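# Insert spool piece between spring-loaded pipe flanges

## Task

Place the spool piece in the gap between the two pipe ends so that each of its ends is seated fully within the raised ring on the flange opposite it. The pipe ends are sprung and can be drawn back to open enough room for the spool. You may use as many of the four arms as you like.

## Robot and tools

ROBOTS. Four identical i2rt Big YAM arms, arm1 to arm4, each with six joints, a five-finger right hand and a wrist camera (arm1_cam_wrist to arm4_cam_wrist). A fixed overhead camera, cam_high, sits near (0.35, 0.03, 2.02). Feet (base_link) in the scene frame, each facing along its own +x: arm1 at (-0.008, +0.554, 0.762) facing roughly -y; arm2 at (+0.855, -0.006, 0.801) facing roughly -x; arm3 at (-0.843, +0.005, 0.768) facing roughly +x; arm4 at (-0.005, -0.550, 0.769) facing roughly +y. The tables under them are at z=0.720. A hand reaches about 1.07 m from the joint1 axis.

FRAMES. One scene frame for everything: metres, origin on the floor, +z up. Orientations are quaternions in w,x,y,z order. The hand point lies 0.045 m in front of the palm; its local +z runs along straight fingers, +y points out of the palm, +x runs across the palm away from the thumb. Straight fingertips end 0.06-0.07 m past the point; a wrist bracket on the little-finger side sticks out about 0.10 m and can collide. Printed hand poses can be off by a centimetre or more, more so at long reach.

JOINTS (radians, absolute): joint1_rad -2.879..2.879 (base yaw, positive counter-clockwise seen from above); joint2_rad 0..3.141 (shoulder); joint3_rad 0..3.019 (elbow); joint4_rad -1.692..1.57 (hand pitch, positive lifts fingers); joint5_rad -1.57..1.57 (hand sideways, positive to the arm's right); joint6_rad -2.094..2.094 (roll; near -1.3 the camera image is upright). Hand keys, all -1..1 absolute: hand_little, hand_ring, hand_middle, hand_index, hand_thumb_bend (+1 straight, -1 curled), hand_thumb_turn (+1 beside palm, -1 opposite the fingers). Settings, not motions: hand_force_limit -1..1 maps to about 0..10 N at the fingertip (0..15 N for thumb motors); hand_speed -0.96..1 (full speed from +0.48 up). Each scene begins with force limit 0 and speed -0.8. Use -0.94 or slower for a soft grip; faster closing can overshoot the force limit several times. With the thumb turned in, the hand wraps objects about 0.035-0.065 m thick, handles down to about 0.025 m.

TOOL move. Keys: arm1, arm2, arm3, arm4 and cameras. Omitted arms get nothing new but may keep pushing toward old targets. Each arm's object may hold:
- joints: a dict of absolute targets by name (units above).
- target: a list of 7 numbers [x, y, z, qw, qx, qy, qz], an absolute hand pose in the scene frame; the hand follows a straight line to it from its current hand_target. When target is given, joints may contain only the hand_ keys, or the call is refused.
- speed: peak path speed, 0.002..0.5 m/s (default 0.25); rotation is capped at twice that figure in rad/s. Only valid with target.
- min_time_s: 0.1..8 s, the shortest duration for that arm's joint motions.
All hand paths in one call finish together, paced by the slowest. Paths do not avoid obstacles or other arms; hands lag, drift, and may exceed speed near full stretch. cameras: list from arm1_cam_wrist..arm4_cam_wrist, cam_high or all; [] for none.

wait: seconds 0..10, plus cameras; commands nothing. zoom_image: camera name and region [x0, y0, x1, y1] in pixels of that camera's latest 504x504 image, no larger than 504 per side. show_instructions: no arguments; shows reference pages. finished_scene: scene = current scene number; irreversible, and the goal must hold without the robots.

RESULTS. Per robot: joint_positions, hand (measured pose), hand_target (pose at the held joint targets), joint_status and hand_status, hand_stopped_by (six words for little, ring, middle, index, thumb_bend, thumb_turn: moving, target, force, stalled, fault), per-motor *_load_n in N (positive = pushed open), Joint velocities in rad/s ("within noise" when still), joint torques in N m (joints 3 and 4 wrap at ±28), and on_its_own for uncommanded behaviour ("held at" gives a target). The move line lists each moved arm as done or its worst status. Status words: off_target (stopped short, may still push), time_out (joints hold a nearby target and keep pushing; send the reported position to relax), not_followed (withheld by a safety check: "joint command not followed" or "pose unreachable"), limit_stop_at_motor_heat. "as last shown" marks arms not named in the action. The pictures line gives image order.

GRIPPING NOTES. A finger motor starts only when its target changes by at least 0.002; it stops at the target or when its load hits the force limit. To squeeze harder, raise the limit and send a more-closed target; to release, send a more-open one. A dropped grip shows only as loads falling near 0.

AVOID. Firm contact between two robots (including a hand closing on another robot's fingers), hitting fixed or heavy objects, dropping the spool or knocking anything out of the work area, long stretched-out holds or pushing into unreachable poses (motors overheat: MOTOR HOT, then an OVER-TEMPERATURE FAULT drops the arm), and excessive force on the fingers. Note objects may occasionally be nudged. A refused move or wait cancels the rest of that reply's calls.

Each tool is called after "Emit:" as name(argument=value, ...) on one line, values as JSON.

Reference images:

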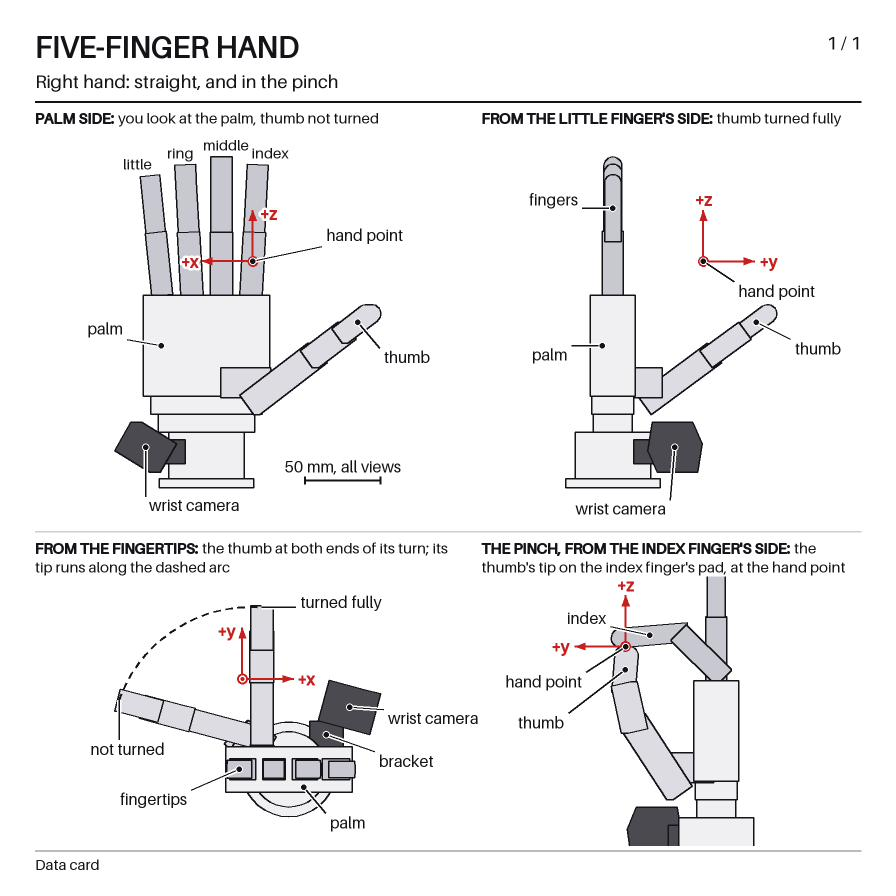

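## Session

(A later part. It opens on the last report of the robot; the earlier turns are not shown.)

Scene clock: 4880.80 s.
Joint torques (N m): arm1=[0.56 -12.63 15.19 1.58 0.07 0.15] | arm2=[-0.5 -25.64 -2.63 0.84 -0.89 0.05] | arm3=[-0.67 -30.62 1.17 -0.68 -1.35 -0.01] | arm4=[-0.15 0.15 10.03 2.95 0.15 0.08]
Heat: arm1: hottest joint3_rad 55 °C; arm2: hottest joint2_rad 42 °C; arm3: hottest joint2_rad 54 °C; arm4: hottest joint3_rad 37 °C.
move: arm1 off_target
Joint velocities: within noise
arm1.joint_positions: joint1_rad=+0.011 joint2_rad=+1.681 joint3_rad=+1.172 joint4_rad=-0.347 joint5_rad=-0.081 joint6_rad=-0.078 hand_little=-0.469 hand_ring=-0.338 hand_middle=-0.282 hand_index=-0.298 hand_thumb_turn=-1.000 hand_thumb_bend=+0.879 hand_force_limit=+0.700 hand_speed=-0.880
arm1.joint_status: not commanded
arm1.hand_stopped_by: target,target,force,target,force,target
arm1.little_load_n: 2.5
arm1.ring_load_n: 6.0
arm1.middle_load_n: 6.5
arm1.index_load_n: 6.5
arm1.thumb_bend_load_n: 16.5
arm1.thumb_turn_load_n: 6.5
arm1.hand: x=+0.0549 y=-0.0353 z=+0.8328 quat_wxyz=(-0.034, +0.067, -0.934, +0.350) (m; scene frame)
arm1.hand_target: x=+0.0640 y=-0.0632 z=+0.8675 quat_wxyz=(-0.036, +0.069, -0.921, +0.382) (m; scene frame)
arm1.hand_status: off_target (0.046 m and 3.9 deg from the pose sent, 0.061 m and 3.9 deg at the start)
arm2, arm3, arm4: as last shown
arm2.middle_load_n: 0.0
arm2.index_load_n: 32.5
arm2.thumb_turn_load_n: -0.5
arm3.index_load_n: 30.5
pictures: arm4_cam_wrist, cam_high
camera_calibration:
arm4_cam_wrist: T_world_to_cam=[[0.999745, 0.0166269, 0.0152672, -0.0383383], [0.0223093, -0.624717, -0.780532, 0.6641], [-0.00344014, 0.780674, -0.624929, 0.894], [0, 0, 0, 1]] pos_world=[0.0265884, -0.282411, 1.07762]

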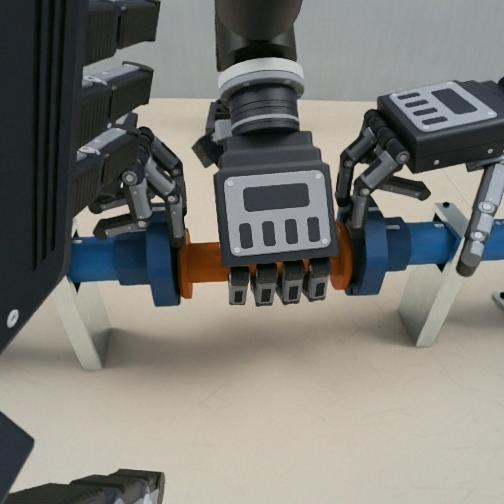

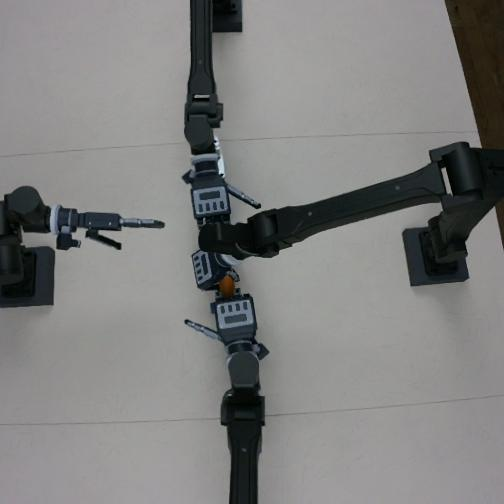

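Emit:
move(arm1={"target": [0.0640, -0.066, 0.878, 0.0353, -0.0695, 0.9213, -0.3814], "speed": 0.03}, cameras=["arm4_cam_wrist", "cam_high"])

Emit:
zoom_image(camera="arm4_cam_wrist", region=[160, 180, 360, 320])

Emit:
zoom_image(camera="cam_high", region=[180, 220, 270, 310])

Scene clock: 4908.67 s.
Joint torques (N m): arm1=[0.5 -13.68 15.13 1.59 0.07 0.15] | arm2=[-0.62 -25.76 -2.67 0.81 -0.91 0.05] | arm3=[-0.56 -31.03 1.28 -0.69 -1.36 -0.03] | arm4=[-0.09 0.15 10.04 2.95 0.15 0.08]
Heat: arm1: hottest joint3_rad 55 °C; arm2: hottest joint2_rad 42 °C; arm3: hottest joint2_rad 54 °C; arm4: hottest joint3_rad 37 °C.
move: arm1 off_target
Joint velocities: within noise
arm1.joint_positions: joint1_rad=+0.011 joint2_rad=+1.681 joint3_rad=+1.189 joint4_rad=-0.376 joint5_rad=-0.081 joint6_rad=-0.078 hand_little=-0.469 hand_ring=-0.338 hand_middle=-0.282 hand_index=-0.298 hand_thumb_turn=-1.000 hand_thumb_bend=+0.879 hand_force_limit=+0.700 hand_speed=-0.880
arm1.joint_status: not commanded
arm1.hand_stopped_by: target,target,force,target,force,target
arm1.little_load_n: 2.5
arm1.ring_load_n: 6.0
arm1.middle_load_n: 6.5
arm1.index_load_n: 6.5
arm1.thumb_bend_load_n: 16.5
arm1.thumb_turn_load_n: 6.5
arm1.hand: x=+0.0549 y=-0.0356 z=+0.8371 quat_wxyz=(-0.034, +0.067, -0.936, +0.344) (m; scene frame)
arm1.hand_target: x=+0.0640 y=-0.0629 z=+0.8788 quat_wxyz=(-0.036, +0.070, -0.921, +0.382) (m; scene frame)
arm1.hand_status: off_target (0.052 m and 4.6 deg from the pose sent, 0.055 m and 3.9 deg at the start)
arm2, arm3, arm4: as last shown
arm2.thumb_turn_load_n: 0.0
arm3.index_load_n: 30.0
arm3.thumb_turn_load_n: -0.5
pictures: arm4_cam_wrist, cam_high
camera_calibration:
arm4_cam_wrist: T_world_to_cam=[[0.999745, 0.0166269, 0.0152672, -0.0383383], [0.0223093, -0.624717, -0.780532, 0.6641], [-0.00344014, 0.780674, -0.624929, 0.894], [0, 0, 0, 1]] pos_world=[0.0265884, -0.282411, 1.07762]

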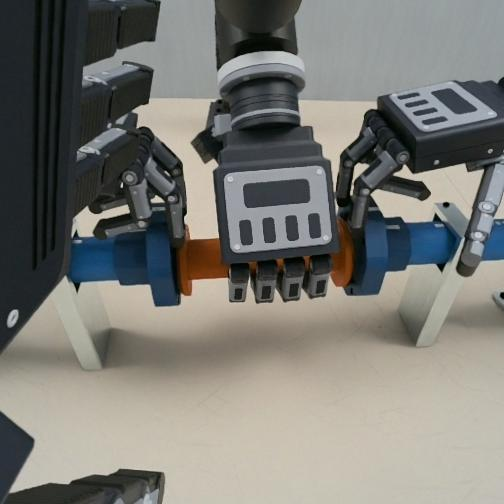

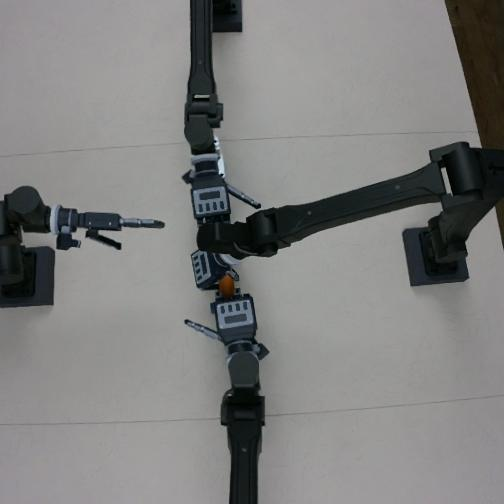

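Scaled by 2.520 from the camera's 504x504 image, which has a finer 720x720 frame.

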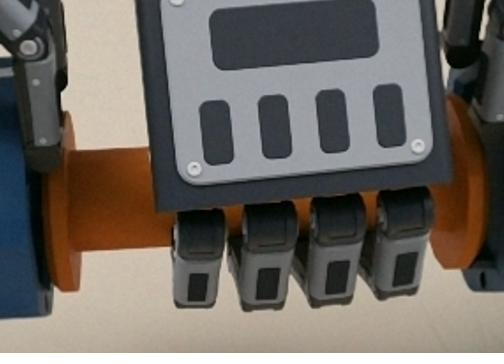

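Scaled by 5.600 from the camera's 504x504 image, which has a finer 720x720 frame.

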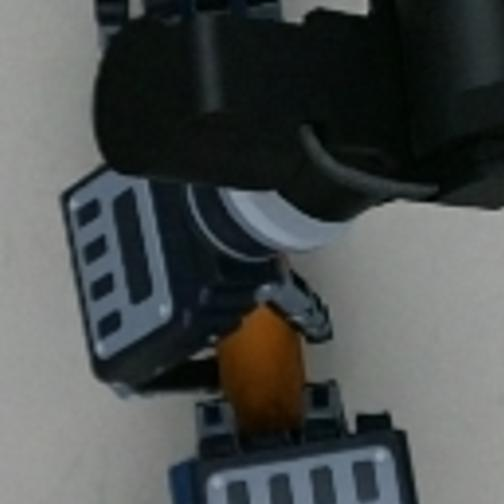

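Emit:
move(arm1={"target": [0.0640, -0.066, 0.889, 0.0353, -0.0695, 0.9213, -0.3814], "speed": 0.03}, cameras=["arm4_cam_wrist", "cam_high"])

Emit:
zoom_image(camera="arm4_cam_wrist", region=[160, 180, 360, 320])

Emit:
zoom_image(camera="cam_high", region=[180, 220, 270, 310])

Scene clock: 4920.07 s.
Joint torques (N m): arm1=[0.5 -14.62 15.23 1.54 0.07 0.15] | arm2=[-0.79 -25.58 -2.7 0.87 -0.9 0.07] | arm3=[-0.97 -31.27 1.13 -0.65 -1.37 -0.03] | arm4=[-0.15 0.15 10.03 2.95 0.15 0.09]
Heat: arm1: hottest joint3_rad 54 °C; arm2: hottest joint2_rad 42 °C; arm3: hottest joint2_rad 54 °C; arm4: hottest joint3_rad 37 °C.
move: arm1 off_target
Joint velocities: within noise
arm1.joint_positions: joint1_rad=+0.011 joint2_rad=+1.681 joint3_rad=+1.204 joint4_rad=-0.403 joint5_rad=-0.081 joint6_rad=-0.078 hand_little=-0.469 hand_ring=-0.338 hand_middle=-0.282 hand_index=-0.298 hand_thumb_turn=-1.000 hand_thumb_bend=+0.879 hand_force_limit=+0.700 hand_speed=-0.880
arm1.joint_status: not commanded
arm1.hand_stopped_by: target,target,force,target,force,target
arm1.little_load_n: 2.5
arm1.ring_load_n: 6.0
arm1.middle_load_n: 6.5
arm1.index_load_n: 6.5
arm1.thumb_bend_load_n: 17.0
arm1.thumb_turn_load_n: 6.5
arm1.hand: x=+0.0549 y=-0.0355 z=+0.8410 quat_wxyz=(-0.034, +0.067, -0.938, +0.339) (m; scene frame)
arm1.hand_target: x=+0.0639 y=-0.0626 z=+0.8898 quat_wxyz=(-0.036, +0.070, -0.921, +0.382) (m; scene frame)
arm1.hand_status: off_target (0.058 m and 5.3 deg from the pose sent, 0.061 m and 4.6 deg at the start)
arm2, arm3, arm4: as last shown
arm2.ring_load_n: 25.5
arm2.index_load_n: 33.0
arm3.index_load_n: 30.5
pictures: arm4_cam_wrist, cam_high
camera_calibration:
arm4_cam_wrist: T_world_to_cam=[[0.999745, 0.0166269, 0.0152672, -0.0383383], [0.0223093, -0.624717, -0.780532, 0.6641], [-0.00344014, 0.780674, -0.624929, 0.894], [0, 0, 0, 1]] pos_world=[0.0265884, -0.282411, 1.07762]

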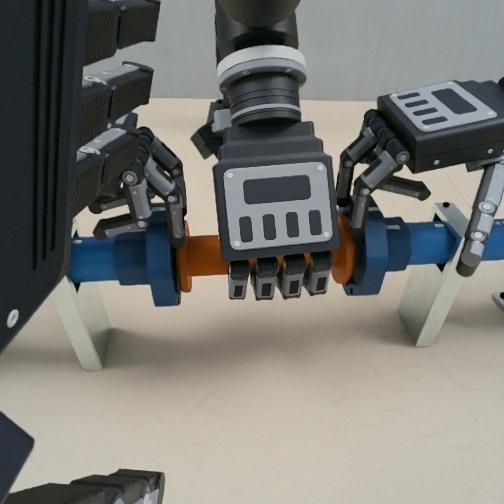

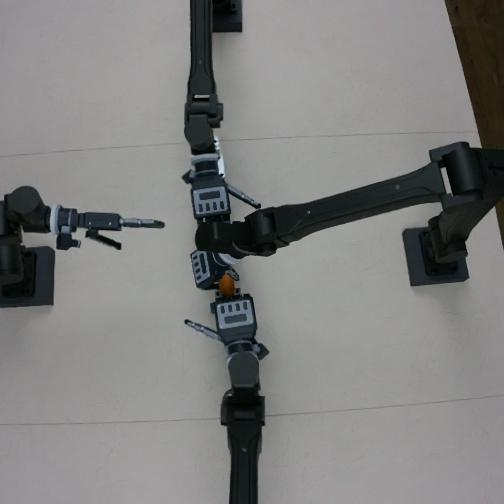

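Scaled by 2.520 from the camera's 504x504 image, which has a finer 720x720 frame.

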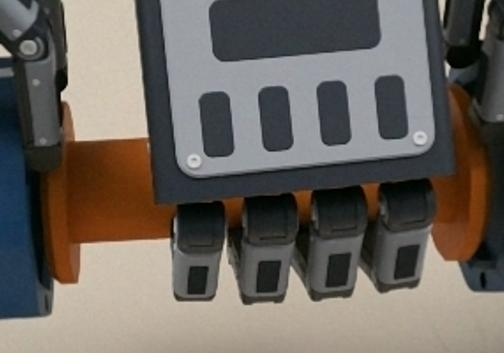

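Scaled by 5.600 from the camera's 504x504 image, which has a finer 720x720 frame.

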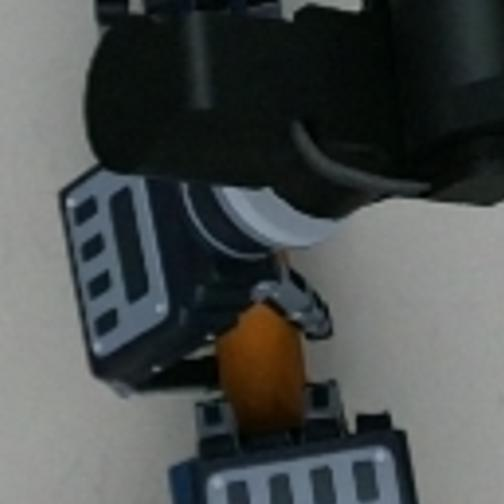

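Emit:
move(arm1={"target": [0.0640, -0.066, 0.895, 0.0418, -0.0668, 0.9214, -0.3813], "speed": 0.03}, cameras=["arm4_cam_wrist", "cam_high"])

Emit:
zoom_image(camera="arm4_cam_wrist", region=[160, 180, 360, 320])

Emit:
zoom_image(camera="cam_high", region=[180, 220, 270, 310])

Scene clock: 4952.33 s.
Joint torques (N m): arm1=[0.15 -15.03 15.23 1.52 -0.11 0.16] | arm2=[-0.56 -25.7 -2.63 0.81 -0.91 0.05] | arm3=[-0.5 -31.03 1.26 -0.73 -1.36 -0.01] | arm4=[-0.03 0.15 10.03 2.93 0.15 0.08]
Heat: arm1: hottest joint3_rad 57 °C; arm2: hottest joint2_rad 42 °C; arm3: hottest joint2_rad 54 °C; arm4: hottest joint3_rad 37 °C.
move: arm1 off_target
Joint velocities: arm1=[within noise] | arm2=[-0.005 -0.005 0.007 -0.017 -0.154 -0.007] | arm3=[within noise] | arm4=[within noise]
arm1.joint_positions: joint1_rad=+0.011 joint2_rad=+1.681 joint3_rad=+1.212 joint4_rad=-0.417 joint5_rad=-0.091 joint6_rad=-0.072 hand_little=-0.469 hand_ring=-0.338 hand_middle=-0.282 hand_index=-0.298 hand_thumb_turn=-1.000 hand_thumb_bend=+0.879 hand_force_limit=+0.700 hand_speed=-0.880
arm1.joint_status: not commanded
arm1.hand_stopped_by: target,target,force,target,force,target
arm1.little_load_n: 2.5
arm1.ring_load_n: 6.0
arm1.middle_load_n: 6.5
arm1.index_load_n: 6.5
arm1.thumb_bend_load_n: 17.0
arm1.thumb_turn_load_n: 6.5
arm1.hand: x=+0.0570 y=-0.0350 z=+0.8432 quat_wxyz=(-0.039, +0.066, -0.939, +0.336) (m; scene frame)
arm1.hand_target: x=+0.0639 y=-0.0623 z=+0.8956 quat_wxyz=(-0.042, +0.067, -0.921, +0.381) (m; scene frame)
arm1.hand_status: off_target (0.061 m and 5.6 deg from the pose sent, 0.063 m and 5.3 deg at the start)
arm2, arm3, arm4: as last shown
arm2.ring_load_n: 25.0
arm2.index_load_n: 32.5
arm3.index_load_n: 30.0
pictures: arm4_cam_wrist, cam_high
camera_calibration:
arm4_cam_wrist: T_world_to_cam=[[0.999745, 0.0166269, 0.0152672, -0.0383383], [0.0223093, -0.624717, -0.780532, 0.6641], [-0.00344014, 0.780674, -0.624929, 0.894], [0, 0, 0, 1]] pos_world=[0.0265884, -0.282411, 1.07762]

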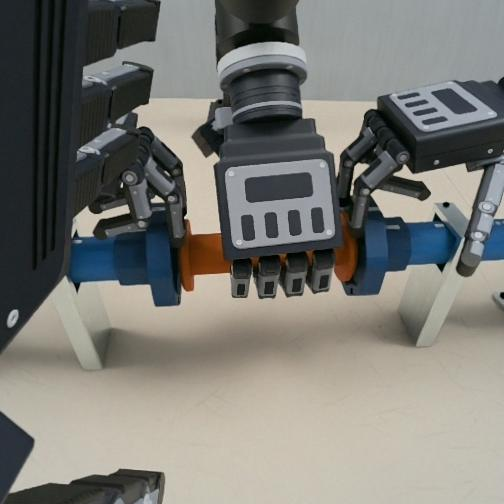

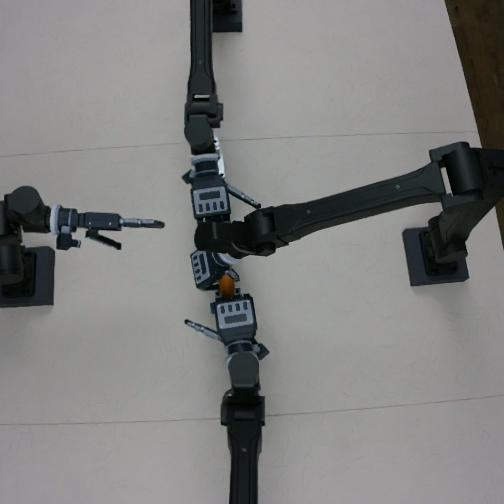

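Scaled by 2.520 from the camera's 504x504 image, which has a finer 720x720 frame.

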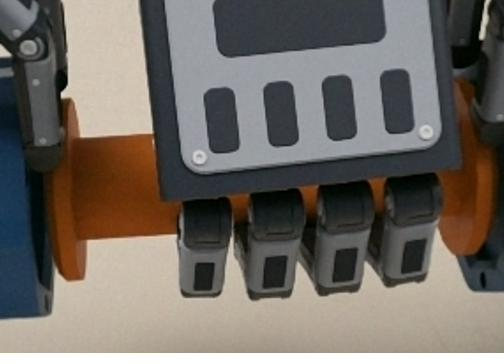

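Scaled by 5.600 from the camera's 504x504 image, which has a finer 720x720 frame.

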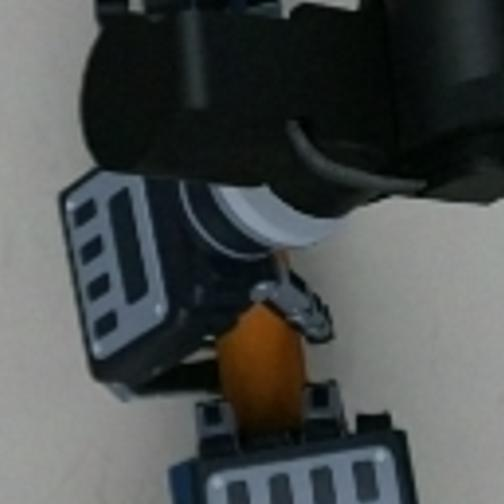

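Emit:
move(arm3={"target": [-0.088, 0.000, 0.941, 0.4509, -0.5877, 0.5328, -0.4086], "speed": 0.02}, arm2={"target": [0.172, -0.021, 0.892, 0.4089, -0.5331, -0.5875, 0.4506], "speed": 0.02}, cameras=["arm4_cam_wrist", "cam_high"])

Emit:
zoom_image(camera="arm4_cam_wrist", region=[140, 180, 400, 320])

Scene clock: 4977.37 s.
Joint torques (N m): arm1=[0.21 -15.15 15.31 1.51 -0.11 0.16] | arm2=[-0.56 -23.24 1.39 0.27 -0.87 0.07] | arm3=[-0.5 -28.45 3.28 -0.88 -1.3 -0.05] | arm4=[-0.09 0.21 10.06 2.92 0.15 0.09]
Heat: arm1: hottest joint3_rad 55 °C; arm2: hottest joint2_rad 42 °C; arm3: hottest joint2_rad 54 °C; arm4: hottest joint3_rad 37 °C.
move: arm2 off_target; arm3 off_target
Joint velocities: within noise
arm1, arm4: as last shown
arm1.middle_load_n: 6.0
arm1.index_load_n: 7.0
arm1.thumb_bend_load_n: 16.5
arm2.joint_positions: joint1_rad=-0.030 joint2_rad=+1.896 joint3_rad=+1.118 joint4_rad=+0.558 joint5_rad=-0.134 joint6_rad=-0.038 hand_little=-1.000 hand_ring=-0.058 hand_middle=-0.950 hand_index=-0.057 hand_thumb_turn=+1.000 hand_thumb_bend=+1.000 hand_force_limit=+0.300 hand_speed=+0.200
arm2.joint_status: not commanded
arm2.hand_stopped_by: target,target,target,target,target,target
arm2.little_load_n: 0.5
arm2.ring_load_n: 21.5
arm2.middle_load_n: 0.0
arm2.index_load_n: 29.0
arm2.thumb_bend_load_n: 0.0
arm2.thumb_turn_load_n: -0.5
arm2.hand: x=+0.1309 y=-0.0165 z=+0.8894 quat_wxyz=(-0.432, +0.524, +0.575, -0.457) (m; scene frame)
arm2.hand_target: x=+0.1678 y=-0.0213 z=+0.8895 quat_wxyz=(-0.409, +0.533, +0.587, -0.451) (m; scene frame)
arm2.hand_status: off_target (0.041 m and 3.3 deg from the pose sent, 0.040 m and 3.4 deg at the start)
arm3.joint_positions: joint1_rad=-0.041 joint2_rad=+1.932 joint3_rad=+1.401 joint4_rad=+0.291 joint5_rad=-0.144 joint6_rad=-0.055 hand_little=-0.900 hand_ring=+0.011 hand_middle=-0.930 hand_index=+0.006 hand_thumb_turn=+1.000 hand_thumb_bend=+1.000 hand_force_limit=+0.960 hand_speed=+0.200
arm3.joint_status: not commanded
arm3.hand_stopped_by: target,target,target,target,target,target
arm3.little_load_n: 0.0
arm3.ring_load_n: 23.0
arm3.middle_load_n: 0.0
arm3.index_load_n: 28.5
arm3.thumb_bend_load_n: 0.0
arm3.thumb_turn_load_n: -0.5
arm3.hand: x=-0.0524 y=-0.0038 z=+0.9113 quat_wxyz=(-0.448, +0.579, -0.532, +0.425) (m; scene frame)
arm3.hand_target: x=-0.0833 y=+0.0002 z=+0.9380 quat_wxyz=(-0.451, +0.587, -0.533, +0.409) (m; scene frame)
arm3.hand_status: off_target (0.047 m and 2.2 deg from the pose sent, 0.048 m and 1.9 deg at the start)
pictures: arm4_cam_wrist, cam_high
camera_calibration:
arm4_cam_wrist: T_world_to_cam=[[0.999745, 0.0166269, 0.0152672, -0.0383383], [0.0223093, -0.624717, -0.780532, 0.6641], [-0.00344014, 0.780674, -0.624929, 0.894], [0, 0, 0, 1]] pos_world=[0.0265884, -0.282411, 1.07762]

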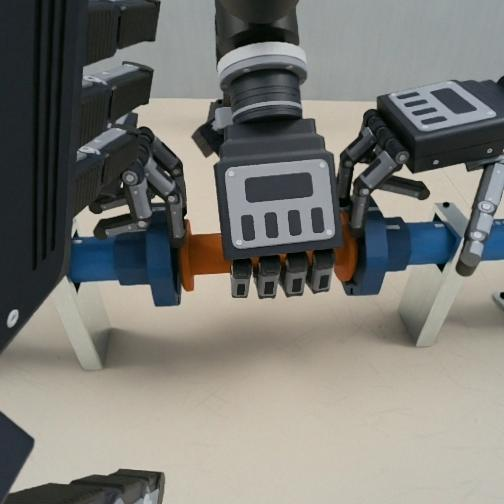

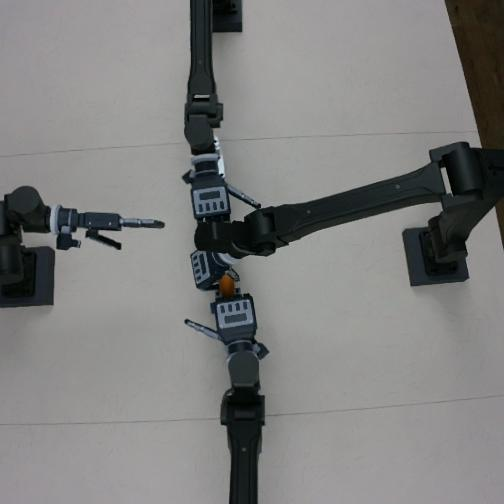

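Scaled by 1.938 from the camera's 504x504 image, which has a finer 720x720 frame.

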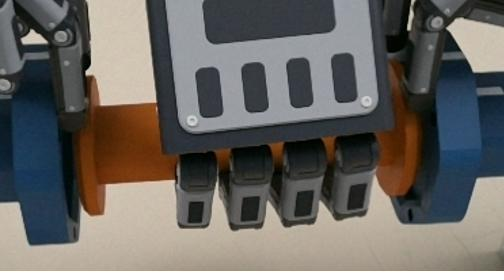

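Emit:
move(arm3={"target": [-0.074, 0.000, 0.926, 0.4509, -0.5877, 0.5328, -0.4086], "speed": 0.02}, arm2={"target": [0.155, -0.021, 0.889, 0.4089, -0.5331, -0.5875, 0.4506], "speed": 0.02}, cameras=["arm4_cam_wrist"])

Emit:
zoom_image(camera="arm4_cam_wrist", region=[140, 180, 400, 320])

Scene clock: 4985.90 s.
Joint torques (N m): arm1=[0.21 -15.09 15.28 1.51 -0.11 0.15] | arm2=[-0.38 -20.89 3.51 0.65 -0.81 0.09] | arm3=[-0.44 -25.29 4.48 -0.18 -1.25 0] | arm4=[-0.09 0.09 10.02 2.93 0.15 0.08]
Heat: arm1: hottest joint3_rad 55 °C; arm2: hottest joint2_rad 42 °C; arm3: hottest joint2_rad 54 °C; arm4: hottest joint3_rad 37 °C.
move: arm2 off_target; arm3 off_target
Joint velocities: within noise
arm1, arm4: as last shown
arm1.middle_load_n: 6.5
arm1.index_load_n: 6.5
arm2.joint_positions: joint1_rad=-0.030 joint2_rad=+1.898 joint3_rad=+1.140 joint4_rad=+0.533 joint5_rad=-0.134 joint6_rad=-0.038 hand_little=-1.000 hand_ring=-0.058 hand_middle=-0.950 hand_index=-0.057 hand_thumb_turn=+1.000 hand_thumb_bend=+1.000 hand_force_limit=+0.300 hand_speed=+0.200
arm2.joint_status: not commanded
arm2.hand_stopped_by: target,target,target,target,target,target
arm2.little_load_n: 0.0
arm2.ring_load_n: 19.0
arm2.middle_load_n: 0.0
arm2.index_load_n: 26.0
arm2.thumb_bend_load_n: 0.0
arm2.thumb_turn_load_n: 0.0
arm2.hand: x=+0.1255 y=-0.0167 z=+0.8935 quat_wxyz=(-0.431, +0.524, +0.576, -0.456) (m; scene frame)
arm2.hand_target: x=+0.1529 y=-0.0212 z=+0.8882 quat_wxyz=(-0.409, +0.533, +0.587, -0.451) (m; scene frame)
arm2.hand_status: off_target (0.030 m and 3.1 deg from the pose sent, 0.024 m and 3.3 deg at the start)
arm3.joint_positions: joint1_rad=-0.041 joint2_rad=+1.940 joint3_rad=+1.411 joint4_rad=+0.291 joint5_rad=-0.145 joint6_rad=-0.056 hand_little=-0.900 hand_ring=+0.011 hand_middle=-0.930 hand_index=+0.006 hand_thumb_turn=+1.000 hand_thumb_bend=+1.000 hand_force_limit=+0.960 hand_speed=+0.200
arm3.joint_status: not commanded
arm3.hand_stopped_by: target,target,target,target,target,target
arm3.little_load_n: 0.0
arm3.ring_load_n: 18.5
arm3.middle_load_n: 0.0
arm3.index_load_n: 24.5
arm3.thumb_bend_load_n: 0.0
arm3.thumb_turn_load_n: -0.5
arm3.hand: x=-0.0491 y=-0.0040 z=+0.9110 quat_wxyz=(-0.449, +0.579, -0.531, +0.426) (m; scene frame)
arm3.hand_target: x=-0.0720 y=+0.0000 z=+0.9248 quat_wxyz=(-0.451, +0.587, -0.533, +0.409) (m; scene frame)
arm3.hand_status: off_target (0.029 m and 2.2 deg from the pose sent, 0.026 m and 2.2 deg at the start)
pictures: arm4_cam_wrist
camera_calibration:
arm4_cam_wrist: T_world_to_cam=[[0.999745, 0.0166269, 0.0152672, -0.0383383], [0.0223093, -0.624717, -0.780532, 0.6641], [-0.00344014, 0.780674, -0.624929, 0.894], [0, 0, 0, 1]] pos_world=[0.0265884, -0.282411, 1.07762]

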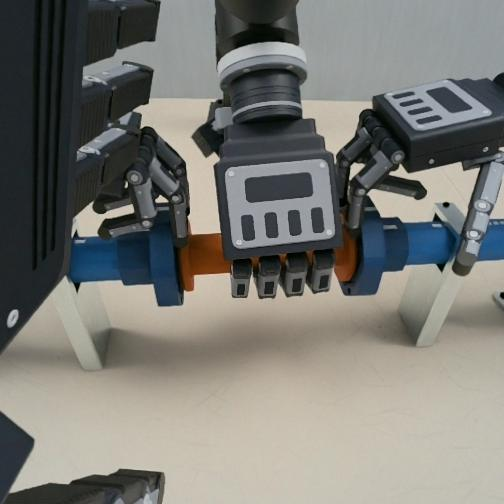

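Scaled by 1.938 from the camera's 504x504 image, which has a finer 720x720 frame.

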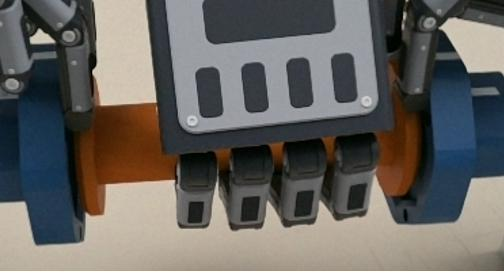

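Emit:
move(arm3={"target": [-0.064, 0.000, 0.916, 0.4509, -0.5877, 0.5328, -0.4086], "speed": 0.02}, arm2={"target": [0.145, -0.021, 0.881, 0.4089, -0.5331, -0.5875, 0.4506], "speed": 0.02}, cameras=["arm4_cam_wrist"])

Emit:
zoom_image(camera="arm4_cam_wrist", region=[140, 180, 400, 320])

Scene clock: 4996.83 s.
Joint torques (N m): arm1=[0.26 -15.03 15.28 1.52 -0.1 0.15] | arm2=[-0.15 -19.6 4.64 0.88 -0.69 0.08] | arm3=[-0.09 -23.36 5.26 0.31 -1.06 -0.02] | arm4=[-0.09 0.15 10.03 2.93 0.15 0.08]
Heat: arm1: hottest joint3_rad 54 °C; arm2: hottest joint2_rad 40 °C; arm3: hottest joint2_rad 52 °C; arm4: hottest joint3_rad 37 °C.
move: arm2 off_target; arm3 off_target
Joint velocities: within noise
arm1: as last shown
arm1.middle_load_n: 6.0
arm1.thumb_bend_load_n: 17.0
arm1.hand: x=+0.0571 y=-0.0350 z=+0.8432 quat_wxyz=(-0.040, +0.066, -0.939, +0.336) (m; scene frame)
arm2.joint_positions: joint1_rad=-0.030 joint2_rad=+1.907 joint3_rad=+1.151 joint4_rad=+0.533 joint5_rad=-0.136 joint6_rad=-0.038 hand_little=-1.000 hand_ring=-0.058 hand_middle=-0.950 hand_index=-0.057 hand_thumb_turn=+1.000 hand_thumb_bend=+1.000 hand_force_limit=+0.300 hand_speed=+0.200
arm2.joint_status: not commanded
arm2.hand_stopped_by: target,target,target,target,target,target
arm2.little_load_n: 0.0
arm2.ring_load_n: 15.0
arm2.middle_load_n: 0.5
arm2.index_load_n: 22.0
arm2.thumb_bend_load_n: 0.0
arm2.thumb_turn_load_n: 0.0
arm2.hand: x=+0.1218 y=-0.0169 z=+0.8928 quat_wxyz=(-0.431, +0.523, +0.576, -0.457) (m; scene frame)
arm2.hand_target: x=+0.1439 y=-0.0210 z=+0.8807 quat_wxyz=(-0.409, +0.533, +0.587, -0.451) (m; scene frame)
arm2.hand_status: off_target (0.026 m and 3.1 deg from the pose sent, 0.023 m and 3.1 deg at the start)
arm3.joint_positions: joint1_rad=-0.041 joint2_rad=+1.950 joint3_rad=+1.423 joint4_rad=+0.291 joint5_rad=-0.147 joint6_rad=-0.056 hand_little=-0.900 hand_ring=+0.011 hand_middle=-0.930 hand_index=+0.006 hand_thumb_turn=+1.000 hand_thumb_bend=+1.000 hand_force_limit=+0.960 hand_speed=+0.200
arm3.joint_status: not commanded
arm3.hand_stopped_by: target,target,target,target,target,target
arm3.little_load_n: 0.0
arm3.ring_load_n: 14.5
arm3.middle_load_n: 0.0
arm3.index_load_n: 21.0
arm3.thumb_bend_load_n: 0.0
arm3.thumb_turn_load_n: 0.0
arm3.hand: x=-0.0453 y=-0.0038 z=+0.9103 quat_wxyz=(-0.450, +0.579, -0.530, +0.426) (m; scene frame)
arm3.hand_target: x=-0.0630 y=+0.0000 z=+0.9154 quat_wxyz=(-0.451, +0.587, -0.533, +0.409) (m; scene frame)
arm3.hand_status: off_target (0.020 m and 2.2 deg from the pose sent, 0.016 m and 2.2 deg at the start)
arm4.joint_positions: joint1_rad=+0.151 joint2_rad=+0.534 joint3_rad=+0.387 joint4_rad=-0.031 joint5_rad=+0.242 joint6_rad=-1.269 hand_little=+1.000 hand_ring=+1.000 hand_middle=+1.000 hand_index=+1.000 hand_thumb_turn=+1.000 hand_thumb_bend=+1.000 hand_force_limit=+0.000 hand_speed=-0.800
arm4.joint_status: not commanded
arm4.hand_stopped_by: target,target,target,target,target,target
arm4.little_load_n: 0.0
arm4.ring_load_n: 0.0
arm4.middle_load_n: 0.0
arm4.index_load_n: 0.0
arm4.thumb_bend_load_n: 0.0
arm4.thumb_turn_load_n: 0.0
arm4.hand: x=+0.0291 y=-0.1950 z=+1.0074 quat_wxyz=(-0.497, +0.621, +0.441, +0.415) (m; scene frame)
arm4.hand_target: x=+0.0330 y=-0.1923 z=+1.0110 quat_wxyz=(-0.501, +0.625, +0.429, +0.418) (m; scene frame)
arm4.hand_status: not commanded
pictures: arm4_cam_wrist
camera_calibration:
arm4_cam_wrist: T_world_to_cam=[[0.999745, 0.0166269, 0.0152672, -0.0383383], [0.0223093, -0.624717, -0.780532, 0.6641], [-0.00344014, 0.780674, -0.624929, 0.894], [0, 0, 0, 1]] pos_world=[0.0265884, -0.282411, 1.07762]

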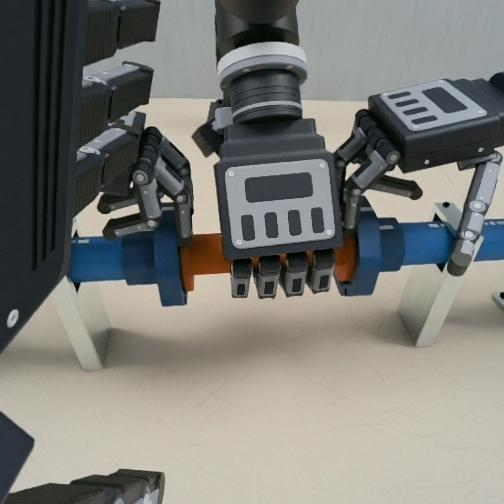

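Scaled by 1.938 from the camera's 504x504 image, which has a finer 720x720 frame.

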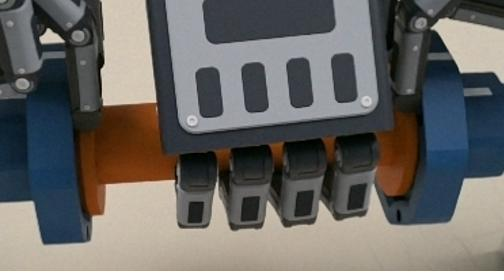

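Emit:
move(arm3={"target": [-0.054, 0.000, 0.907, 0.4509, -0.5877, 0.5328, -0.4086], "speed": 0.02}, arm2={"target": [0.135, -0.021, 0.874, 0.4089, -0.5331, -0.5875, 0.4506], "speed": 0.02}, cameras=["arm4_cam_wrist"])

Emit:
zoom_image(camera="arm4_cam_wrist", region=[140, 180, 400, 320])

Scene clock: 5007.57 s.
Joint torques (N m): arm1=[0.21 -15.03 15.28 1.51 -0.11 0.15] | arm2=[-0.32 -18.14 5.97 1.07 -0.57 0.09] | arm3=[-0.5 -22.18 6.08 0.59 -0.91 -0.03] | arm4=[-0.09 0.15 10.03 2.95 0.15 0.08]
Heat: arm1: hottest joint3_rad 54 °C; arm2: hottest joint2_rad 38 °C; arm3: hottest joint2_rad 51 °C; arm4: hottest joint3_rad 37 °C.
move: arm2 off_target; arm3 off_target
Joint velocities: within noise
arm1, arm4: as last shown
arm1.middle_load_n: 6.5
arm2.joint_positions: joint1_rad=-0.030 joint2_rad=+1.916 joint3_rad=+1.163 joint4_rad=+0.533 joint5_rad=-0.139 joint6_rad=-0.038 hand_little=-1.000 hand_ring=-0.058 hand_middle=-0.950 hand_index=-0.057 hand_thumb_turn=+1.000 hand_thumb_bend=+1.000 hand_force_limit=+0.300 hand_speed=+0.200
arm2.joint_status: not commanded
arm2.hand_stopped_by: target,target,target,target,target,target
arm2.little_load_n: 0.0
arm2.ring_load_n: 11.0
arm2.middle_load_n: 0.0
arm2.index_load_n: 18.0
arm2.thumb_bend_load_n: 0.0
arm2.thumb_turn_load_n: 0.0
arm2.hand: x=+0.1180 y=-0.0171 z=+0.8924 quat_wxyz=(-0.431, +0.522, +0.576, -0.458) (m; scene frame)
arm2.hand_target: x=+0.1346 y=-0.0210 z=+0.8741 quat_wxyz=(-0.409, +0.533, +0.587, -0.451) (m; scene frame)
arm2.hand_status: off_target (0.025 m and 3.2 deg from the pose sent, 0.023 m and 3.1 deg at the start)
arm3.joint_positions: joint1_rad=-0.041 joint2_rad=+1.960 joint3_rad=+1.436 joint4_rad=+0.292 joint5_rad=-0.151 joint6_rad=-0.056 hand_little=-0.900 hand_ring=+0.009 hand_middle=-0.930 hand_index=+0.006 hand_thumb_turn=+1.000 hand_thumb_bend=+1.000 hand_force_limit=+0.960 hand_speed=+0.200
arm3.joint_status: not commanded
arm3.hand_stopped_by: target,target,target,target,target,target
arm3.little_load_n: 0.0
arm3.ring_load_n: 10.5
arm3.middle_load_n: 0.0
arm3.index_load_n: 17.5
arm3.thumb_bend_load_n: 0.0
arm3.thumb_turn_load_n: 0.0
arm3.hand: x=-0.0411 y=-0.0035 z=+0.9100 quat_wxyz=(-0.452, +0.579, -0.528, +0.426) (m; scene frame)
arm3.hand_target: x=-0.0536 y=-0.0001 z=+0.9070 quat_wxyz=(-0.451, +0.587, -0.533, +0.409) (m; scene frame)
arm3.hand_status: off_target (0.014 m and 2.3 deg from the pose sent, 0.010 m and 2.2 deg at the start)
pictures: arm4_cam_wrist
camera_calibration:
arm4_cam_wrist: T_world_to_cam=[[0.999745, 0.0166269, 0.0152672, -0.0383383], [0.0223093, -0.624717, -0.780532, 0.6641], [-0.00344014, 0.780674, -0.624929, 0.894], [0, 0, 0, 1]] pos_world=[0.0265884, -0.282411, 1.07762]

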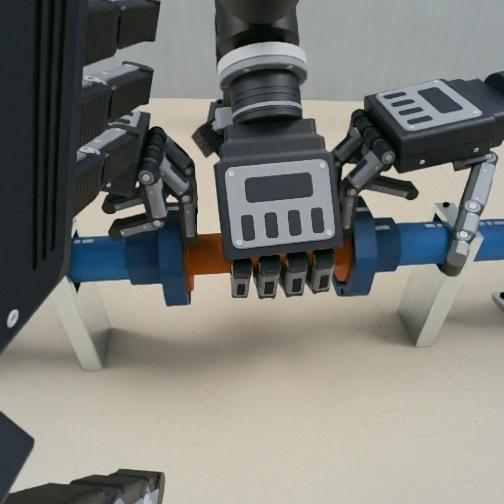

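Scaled by 1.938 from the camera's 504x504 image, which has a finer 720x720 frame.

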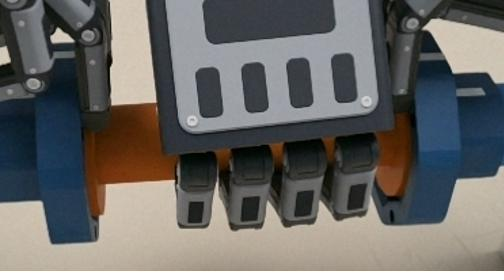

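Emit:
move(arm3={"target": [-0.044, 0.000, 0.901, 0.4509, -0.5877, 0.5328, -0.4086], "speed": 0.02}, arm2={"target": [0.125, -0.021, 0.868, 0.4089, -0.5331, -0.5875, 0.4506], "speed": 0.02}, cameras=["arm4_cam_wrist"])

Emit:
zoom_image(camera="arm4_cam_wrist", region=[140, 180, 400, 320])

Scene clock: 5018.57 s.
Joint torques (N m): arm1=[0.15 -15.03 15.32 1.51 -0.3 0.18] | arm2=[-0.38 -16.26 7.61 1.1 -0.48 0.09] | arm3=[0.03 -19.9 7.28 0.62 -0.75 -0.02] | arm4=[-0.15 0.21 10.03 2.95 0.16 0.08]
Heat: arm1: hottest joint3_rad 54 °C; arm2: hottest joint2_rad 37 °C; arm3: hottest joint2_rad 51 °C; arm4: hottest joint3_rad 37 °C.
move: arm2 off_target; arm3 off_target
Joint velocities: within noise
arm1, arm4: as last shown
arm1.joint_positions: joint1_rad=+0.011 joint2_rad=+1.681 joint3_rad=+1.212 joint4_rad=-0.417 joint5_rad=-0.087 joint6_rad=-0.075 hand_little=-0.469 hand_ring=-0.338 hand_middle=-0.282 hand_index=-0.298 hand_thumb_turn=-1.000 hand_thumb_bend=+0.879 hand_force_limit=+0.700 hand_speed=-0.880
arm1.little_load_n: 1.5
arm1.ring_load_n: 5.5
arm1.middle_load_n: 7.0
arm1.index_load_n: 7.5
arm1.thumb_bend_load_n: 16.0
arm1.thumb_turn_load_n: 7.0
arm1.hand: x=+0.0560 y=-0.0351 z=+0.8432 quat_wxyz=(-0.037, +0.067, -0.939, +0.336) (m; scene frame)
arm1.hand_target: x=+0.0639 y=-0.0623 z=+0.8957 quat_wxyz=(-0.042, +0.067, -0.921, +0.381) (m; scene frame)
arm2.joint_positions: joint1_rad=-0.030 joint2_rad=+1.924 joint3_rad=+1.171 joint4_rad=+0.533 joint5_rad=-0.140 joint6_rad=-0.038 hand_little=-1.000 hand_ring=-0.059 hand_middle=-0.950 hand_index=-0.058 hand_thumb_turn=+1.000 hand_thumb_bend=+1.000 hand_force_limit=+0.300 hand_speed=+0.200
arm2.joint_status: not commanded
arm2.hand_stopped_by: target,target,target,target,target,target
arm2.little_load_n: 0.0
arm2.ring_load_n: 6.5
arm2.middle_load_n: 0.0
arm2.index_load_n: 13.0
arm2.thumb_bend_load_n: 0.0
arm2.thumb_turn_load_n: 0.0
arm2.hand: x=+0.1154 y=-0.0173 z=+0.8911 quat_wxyz=(-0.431, +0.522, +0.576, -0.459) (m; scene frame)
arm2.hand_target: x=+0.1253 y=-0.0209 z=+0.8683 quat_wxyz=(-0.409, +0.533, +0.587, -0.451) (m; scene frame)
arm2.hand_status: off_target (0.025 m and 3.2 deg from the pose sent, 0.026 m and 3.2 deg at the start)
arm3.joint_positions: joint1_rad=-0.041 joint2_rad=+1.968 joint3_rad=+1.450 joint4_rad=+0.292 joint5_rad=-0.154 joint6_rad=-0.056 hand_little=-0.900 hand_ring=+0.008 hand_middle=-0.930 hand_index=+0.005 hand_thumb_turn=+1.000 hand_thumb_bend=+1.000 hand_force_limit=+0.960 hand_speed=+0.200
arm3.joint_status: not commanded
arm3.hand_stopped_by: target,target,target,target,target,target
arm3.little_load_n: 0.0
arm3.ring_load_n: 5.5
arm3.middle_load_n: 0.0
arm3.index_load_n: 13.0
arm3.thumb_bend_load_n: 0.0
arm3.thumb_turn_load_n: 0.0
arm3.hand: x=-0.0369 y=-0.0031 z=+0.9120 quat_wxyz=(-0.455, +0.579, -0.526, +0.427) (m; scene frame)
arm3.hand_target: x=-0.0440 y=-0.0001 z=+0.9010 quat_wxyz=(-0.451, +0.588, -0.533, +0.409) (m; scene frame)
arm3.hand_status: off_target (0.013 m and 2.5 deg from the pose sent, 0.010 m and 2.3 deg at the start)
pictures: arm4_cam_wrist
camera_calibration:
arm4_cam_wrist: T_world_to_cam=[[0.999745, 0.0166269, 0.0152672, -0.0383383], [0.0223093, -0.624717, -0.780532, 0.6641], [-0.00344014, 0.780674, -0.624929, 0.894], [0, 0, 0, 1]] pos_world=[0.0265884, -0.282411, 1.07762]

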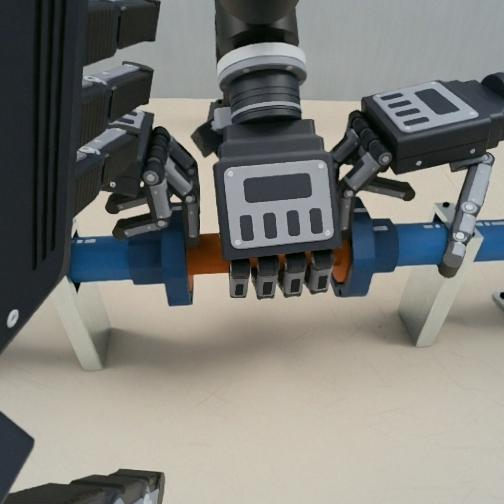

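Scaled by 1.938 from the camera's 504x504 image, which has a finer 720x720 frame.

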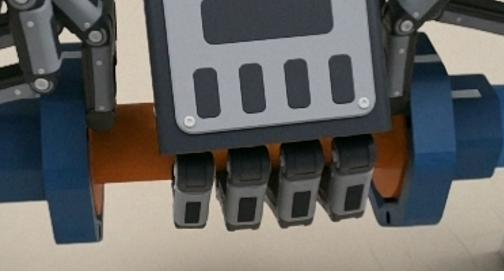

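Emit:
move(arm3={"target": [-0.034, 0.000, 0.905, 0.4509, -0.5877, 0.5328, -0.4086], "speed": 0.02}, arm2={"target": [0.115, -0.021, 0.870, 0.4089, -0.5331, -0.5875, 0.4506], "speed": 0.02}, cameras=["arm4_cam_wrist", "cam_high"])

Emit:
zoom_image(camera="arm4_cam_wrist", region=[140, 180, 400, 320])

Scene clock: 5027.70 s.
Joint torques (N m): arm1=[0.15 -15.09 15.3 1.5 -0.3 0.2] | arm2=[-0.38 -15.44 9.74 0.83 -0.4 0.09] | arm3=[-0.09 -18.96 9.32 0.65 -0.56 0] | arm4=[-0.09 0.15 10.02 2.93 0.15 0.08]
Heat: arm1: hottest joint3_rad 54 °C; arm2: hottest joint2_rad 37 °C; arm3: hottest joint2_rad 49 °C; arm4: hottest joint3_rad 37 °C.
move: arm2 off_target; arm3 done
Joint velocities: within noise
arm1, arm4: as last shown
arm1.joint_positions: joint1_rad=+0.011 joint2_rad=+1.681 joint3_rad=+1.212 joint4_rad=-0.417 joint5_rad=-0.087 joint6_rad=-0.077 hand_little=-0.469 hand_ring=-0.338 hand_middle=-0.282 hand_index=-0.298 hand_thumb_turn=-1.000 hand_thumb_bend=+0.879 hand_force_limit=+0.700 hand_speed=-0.880
arm1.ring_load_n: 6.0
arm1.index_load_n: 8.0
arm1.hand: x=+0.0559 y=-0.0351 z=+0.8432 quat_wxyz=(-0.037, +0.067, -0.939, +0.336) (m; scene frame)
arm2.joint_positions: joint1_rad=-0.030 joint2_rad=+1.926 joint3_rad=+1.178 joint4_rad=+0.521 joint5_rad=-0.141 joint6_rad=-0.038 hand_little=-1.000 hand_ring=-0.060 hand_middle=-0.950 hand_index=-0.059 hand_thumb_turn=+1.000 hand_thumb_bend=+1.000 hand_force_limit=+0.300 hand_speed=+0.200
arm2.joint_status: not commanded
arm2.hand_stopped_by: target,target,target,target,target,target
arm2.little_load_n: 0.0
arm2.ring_load_n: 2.0
arm2.middle_load_n: 0.0
arm2.index_load_n: 7.5
arm2.thumb_bend_load_n: 0.0
arm2.thumb_turn_load_n: 0.0
arm2.hand: x=+0.1142 y=-0.0173 z=+0.8908 quat_wxyz=(-0.428, +0.523, +0.578, -0.457) (m; scene frame)
arm2.hand_target: x=+0.1157 y=-0.0209 z=+0.8703 quat_wxyz=(-0.409, +0.533, +0.587, -0.451) (m; scene frame)
arm2.hand_status: off_target (0.021 m and 2.8 deg from the pose sent, 0.022 m and 3.2 deg at the start)
arm3.joint_positions: joint1_rad=-0.041 joint2_rad=+1.970 joint3_rad=+1.466 joint4_rad=+0.265 joint5_rad=-0.158 joint6_rad=-0.056 hand_little=-0.900 hand_ring=+0.007 hand_middle=-0.930 hand_index=+0.004 hand_thumb_turn=+1.000 hand_thumb_bend=+1.000 hand_force_limit=+0.960 hand_speed=+0.200
arm3.joint_status: not commanded
arm3.hand_stopped_by: target,target,target,target,target,target
arm3.little_load_n: 0.0
arm3.ring_load_n: 1.0
arm3.middle_load_n: 0.0
arm3.index_load_n: 9.0
arm3.thumb_bend_load_n: 0.0
arm3.thumb_turn_load_n: 0.0
arm3.hand: x=-0.0355 y=-0.0025 z=+0.9127 quat_wxyz=(-0.452, +0.582, -0.528, +0.422) (m; scene frame)
arm3.hand_target: x=-0.0343 y=-0.0001 z=+0.9051 quat_wxyz=(-0.451, +0.588, -0.533, +0.409) (m; scene frame)
arm3.hand_status: done (0.008 m and 1.7 deg from the pose sent, 0.008 m and 2.5 deg at the start)
pictures: arm4_cam_wrist, cam_high
camera_calibration:
arm4_cam_wrist: T_world_to_cam=[[0.999745, 0.0166269, 0.0152672, -0.0383383], [0.0223093, -0.624717, -0.780532, 0.6641], [-0.00344014, 0.780674, -0.624929, 0.894], [0, 0, 0, 1]] pos_world=[0.0265884, -0.282411, 1.07762]

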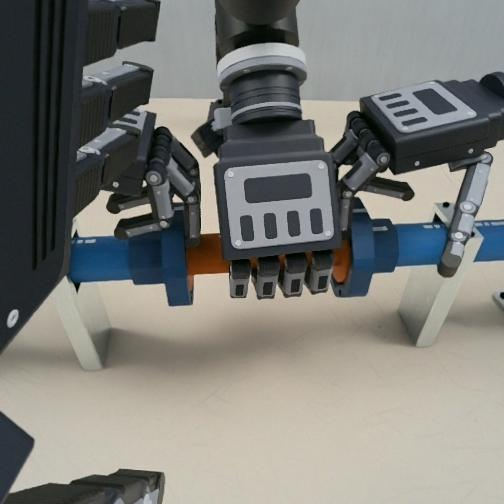

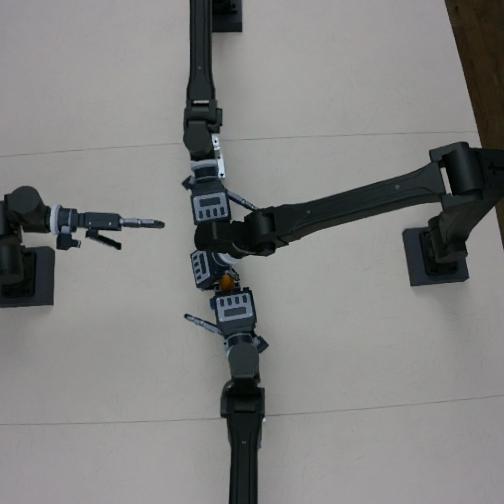

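Scaled by 1.938 from the camera's 504x504 image, which has a finer 720x720 frame.

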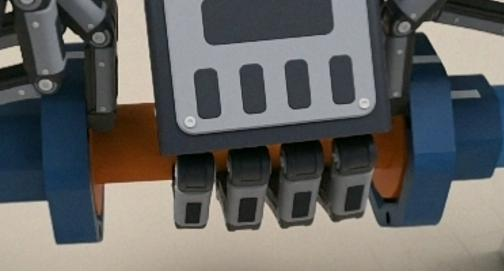

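Emit:
move(arm3={"target": [-0.030, 0.000, 0.945, 0.4509, -0.5877, 0.5328, -0.4086], "speed": 0.04}, arm2={"target": [0.113, -0.021, 0.915, 0.4089, -0.5331, -0.5875, 0.4506], "speed": 0.04}, cameras=["arm4_cam_wrist"])

Emit:
zoom_image(camera="arm4_cam_wrist", region=[140, 130, 400, 320])

Scene clock: 5046.30 s.
Joint torques (N m): arm1=[0.15 -15.09 15.31 1.51 -0.26 0.2] | arm2=[-0.15 -19.9 10.15 0.92 -0.37 0.08] | arm3=[-0.26 -22.42 10.24 0.94 -0.52 0] | arm4=[-0.09 0.15 10.02 2.93 0.15 0.08]
Heat: arm1: hottest joint3_rad 54 °C; arm2: hottest joint2_rad 36 °C; arm3: hottest joint2_rad 49 °C; arm4: hottest joint3_rad 37 °C.
move: arm2 off_target; arm3 off_target
Joint velocities: within noise
arm1, arm4: as last shown
arm1.little_load_n: 1.0
arm1.ring_load_n: 5.5
arm1.thumb_turn_load_n: 7.5
arm1.hand: x=+0.0561 y=-0.0350 z=+0.8432 quat_wxyz=(-0.037, +0.068, -0.939, +0.336) (m; scene frame)
arm2.joint_positions: joint1_rad=-0.030 joint2_rad=+1.912 joint3_rad=+1.212 joint4_rad=+0.413 joint5_rad=-0.144 joint6_rad=-0.037 hand_little=-1.000 hand_ring=-0.060 hand_middle=-0.950 hand_index=-0.059 hand_thumb_turn=+1.000 hand_thumb_bend=+1.000 hand_force_limit=+0.300 hand_speed=+0.200
arm2.joint_status: not commanded
arm2.hand_stopped_by: target,target,target,target,target,target
arm2.little_load_n: 0.0
arm2.ring_load_n: 4.0
arm2.middle_load_n: 0.0
arm2.index_load_n: 11.0
arm2.thumb_bend_load_n: 0.0
arm2.thumb_turn_load_n: 0.0
arm2.hand: x=+0.1145 y=-0.0179 z=+0.8925 quat_wxyz=(-0.409, +0.538, +0.590, -0.443) (m; scene frame)
arm2.hand_target: x=+0.1131 y=-0.0209 z=+0.9147 quat_wxyz=(-0.409, +0.533, +0.588, -0.451) (m; scene frame)
arm2.hand_status: off_target (0.023 m and 1.0 deg from the pose sent, 0.024 m and 2.8 deg at the start)
arm3.joint_positions: joint1_rad=-0.041 joint2_rad=+1.970 joint3_rad=+1.510 joint4_rad=+0.167 joint5_rad=-0.159 joint6_rad=-0.056 hand_little=-0.900 hand_ring=+0.007 hand_middle=-0.930 hand_index=+0.004 hand_thumb_turn=+1.000 hand_thumb_bend=+1.000 hand_force_limit=+0.960 hand_speed=+0.200
arm3.joint_status: not commanded
arm3.hand_stopped_by: target,target,target,target,target,target
arm3.little_load_n: 0.0
arm3.ring_load_n: 1.0
arm3.middle_load_n: 0.0
arm3.index_load_n: 9.5
arm3.thumb_bend_load_n: 0.0
arm3.thumb_turn_load_n: -0.5
arm3.hand: x=-0.0344 y=-0.0025 z=+0.9152 quat_wxyz=(-0.440, +0.592, -0.541, +0.405) (m; scene frame)
arm3.hand_target: x=-0.0305 y=-0.0001 z=+0.9451 quat_wxyz=(-0.451, +0.588, -0.533, +0.409) (m; scene frame)
arm3.hand_status: off_target (0.030 m and 1.7 deg from the pose sent, 0.033 m and 1.7 deg at the start)
pictures: arm4_cam_wrist
camera_calibration:
arm4_cam_wrist: T_world_to_cam=[[0.999745, 0.0166269, 0.0152672, -0.0383383], [0.0223093, -0.624717, -0.780532, 0.6641], [-0.00344014, 0.780674, -0.624929, 0.894], [0, 0, 0, 1]] pos_world=[0.0265884, -0.282411, 1.07762]

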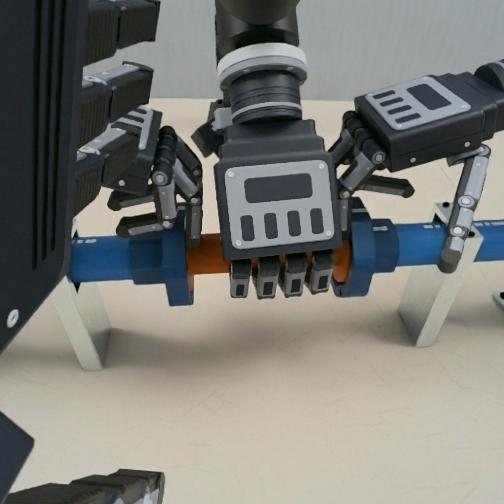

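Scaled by 1.938 from the camera's 504x504 image, which has a finer 720x720 frame.

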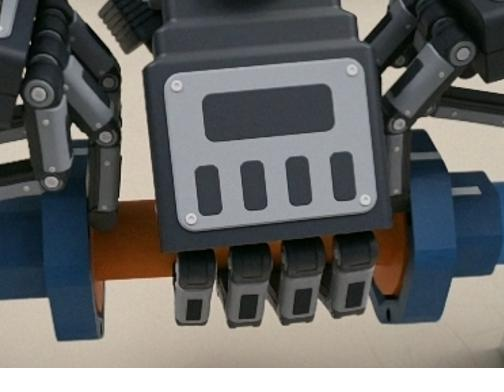

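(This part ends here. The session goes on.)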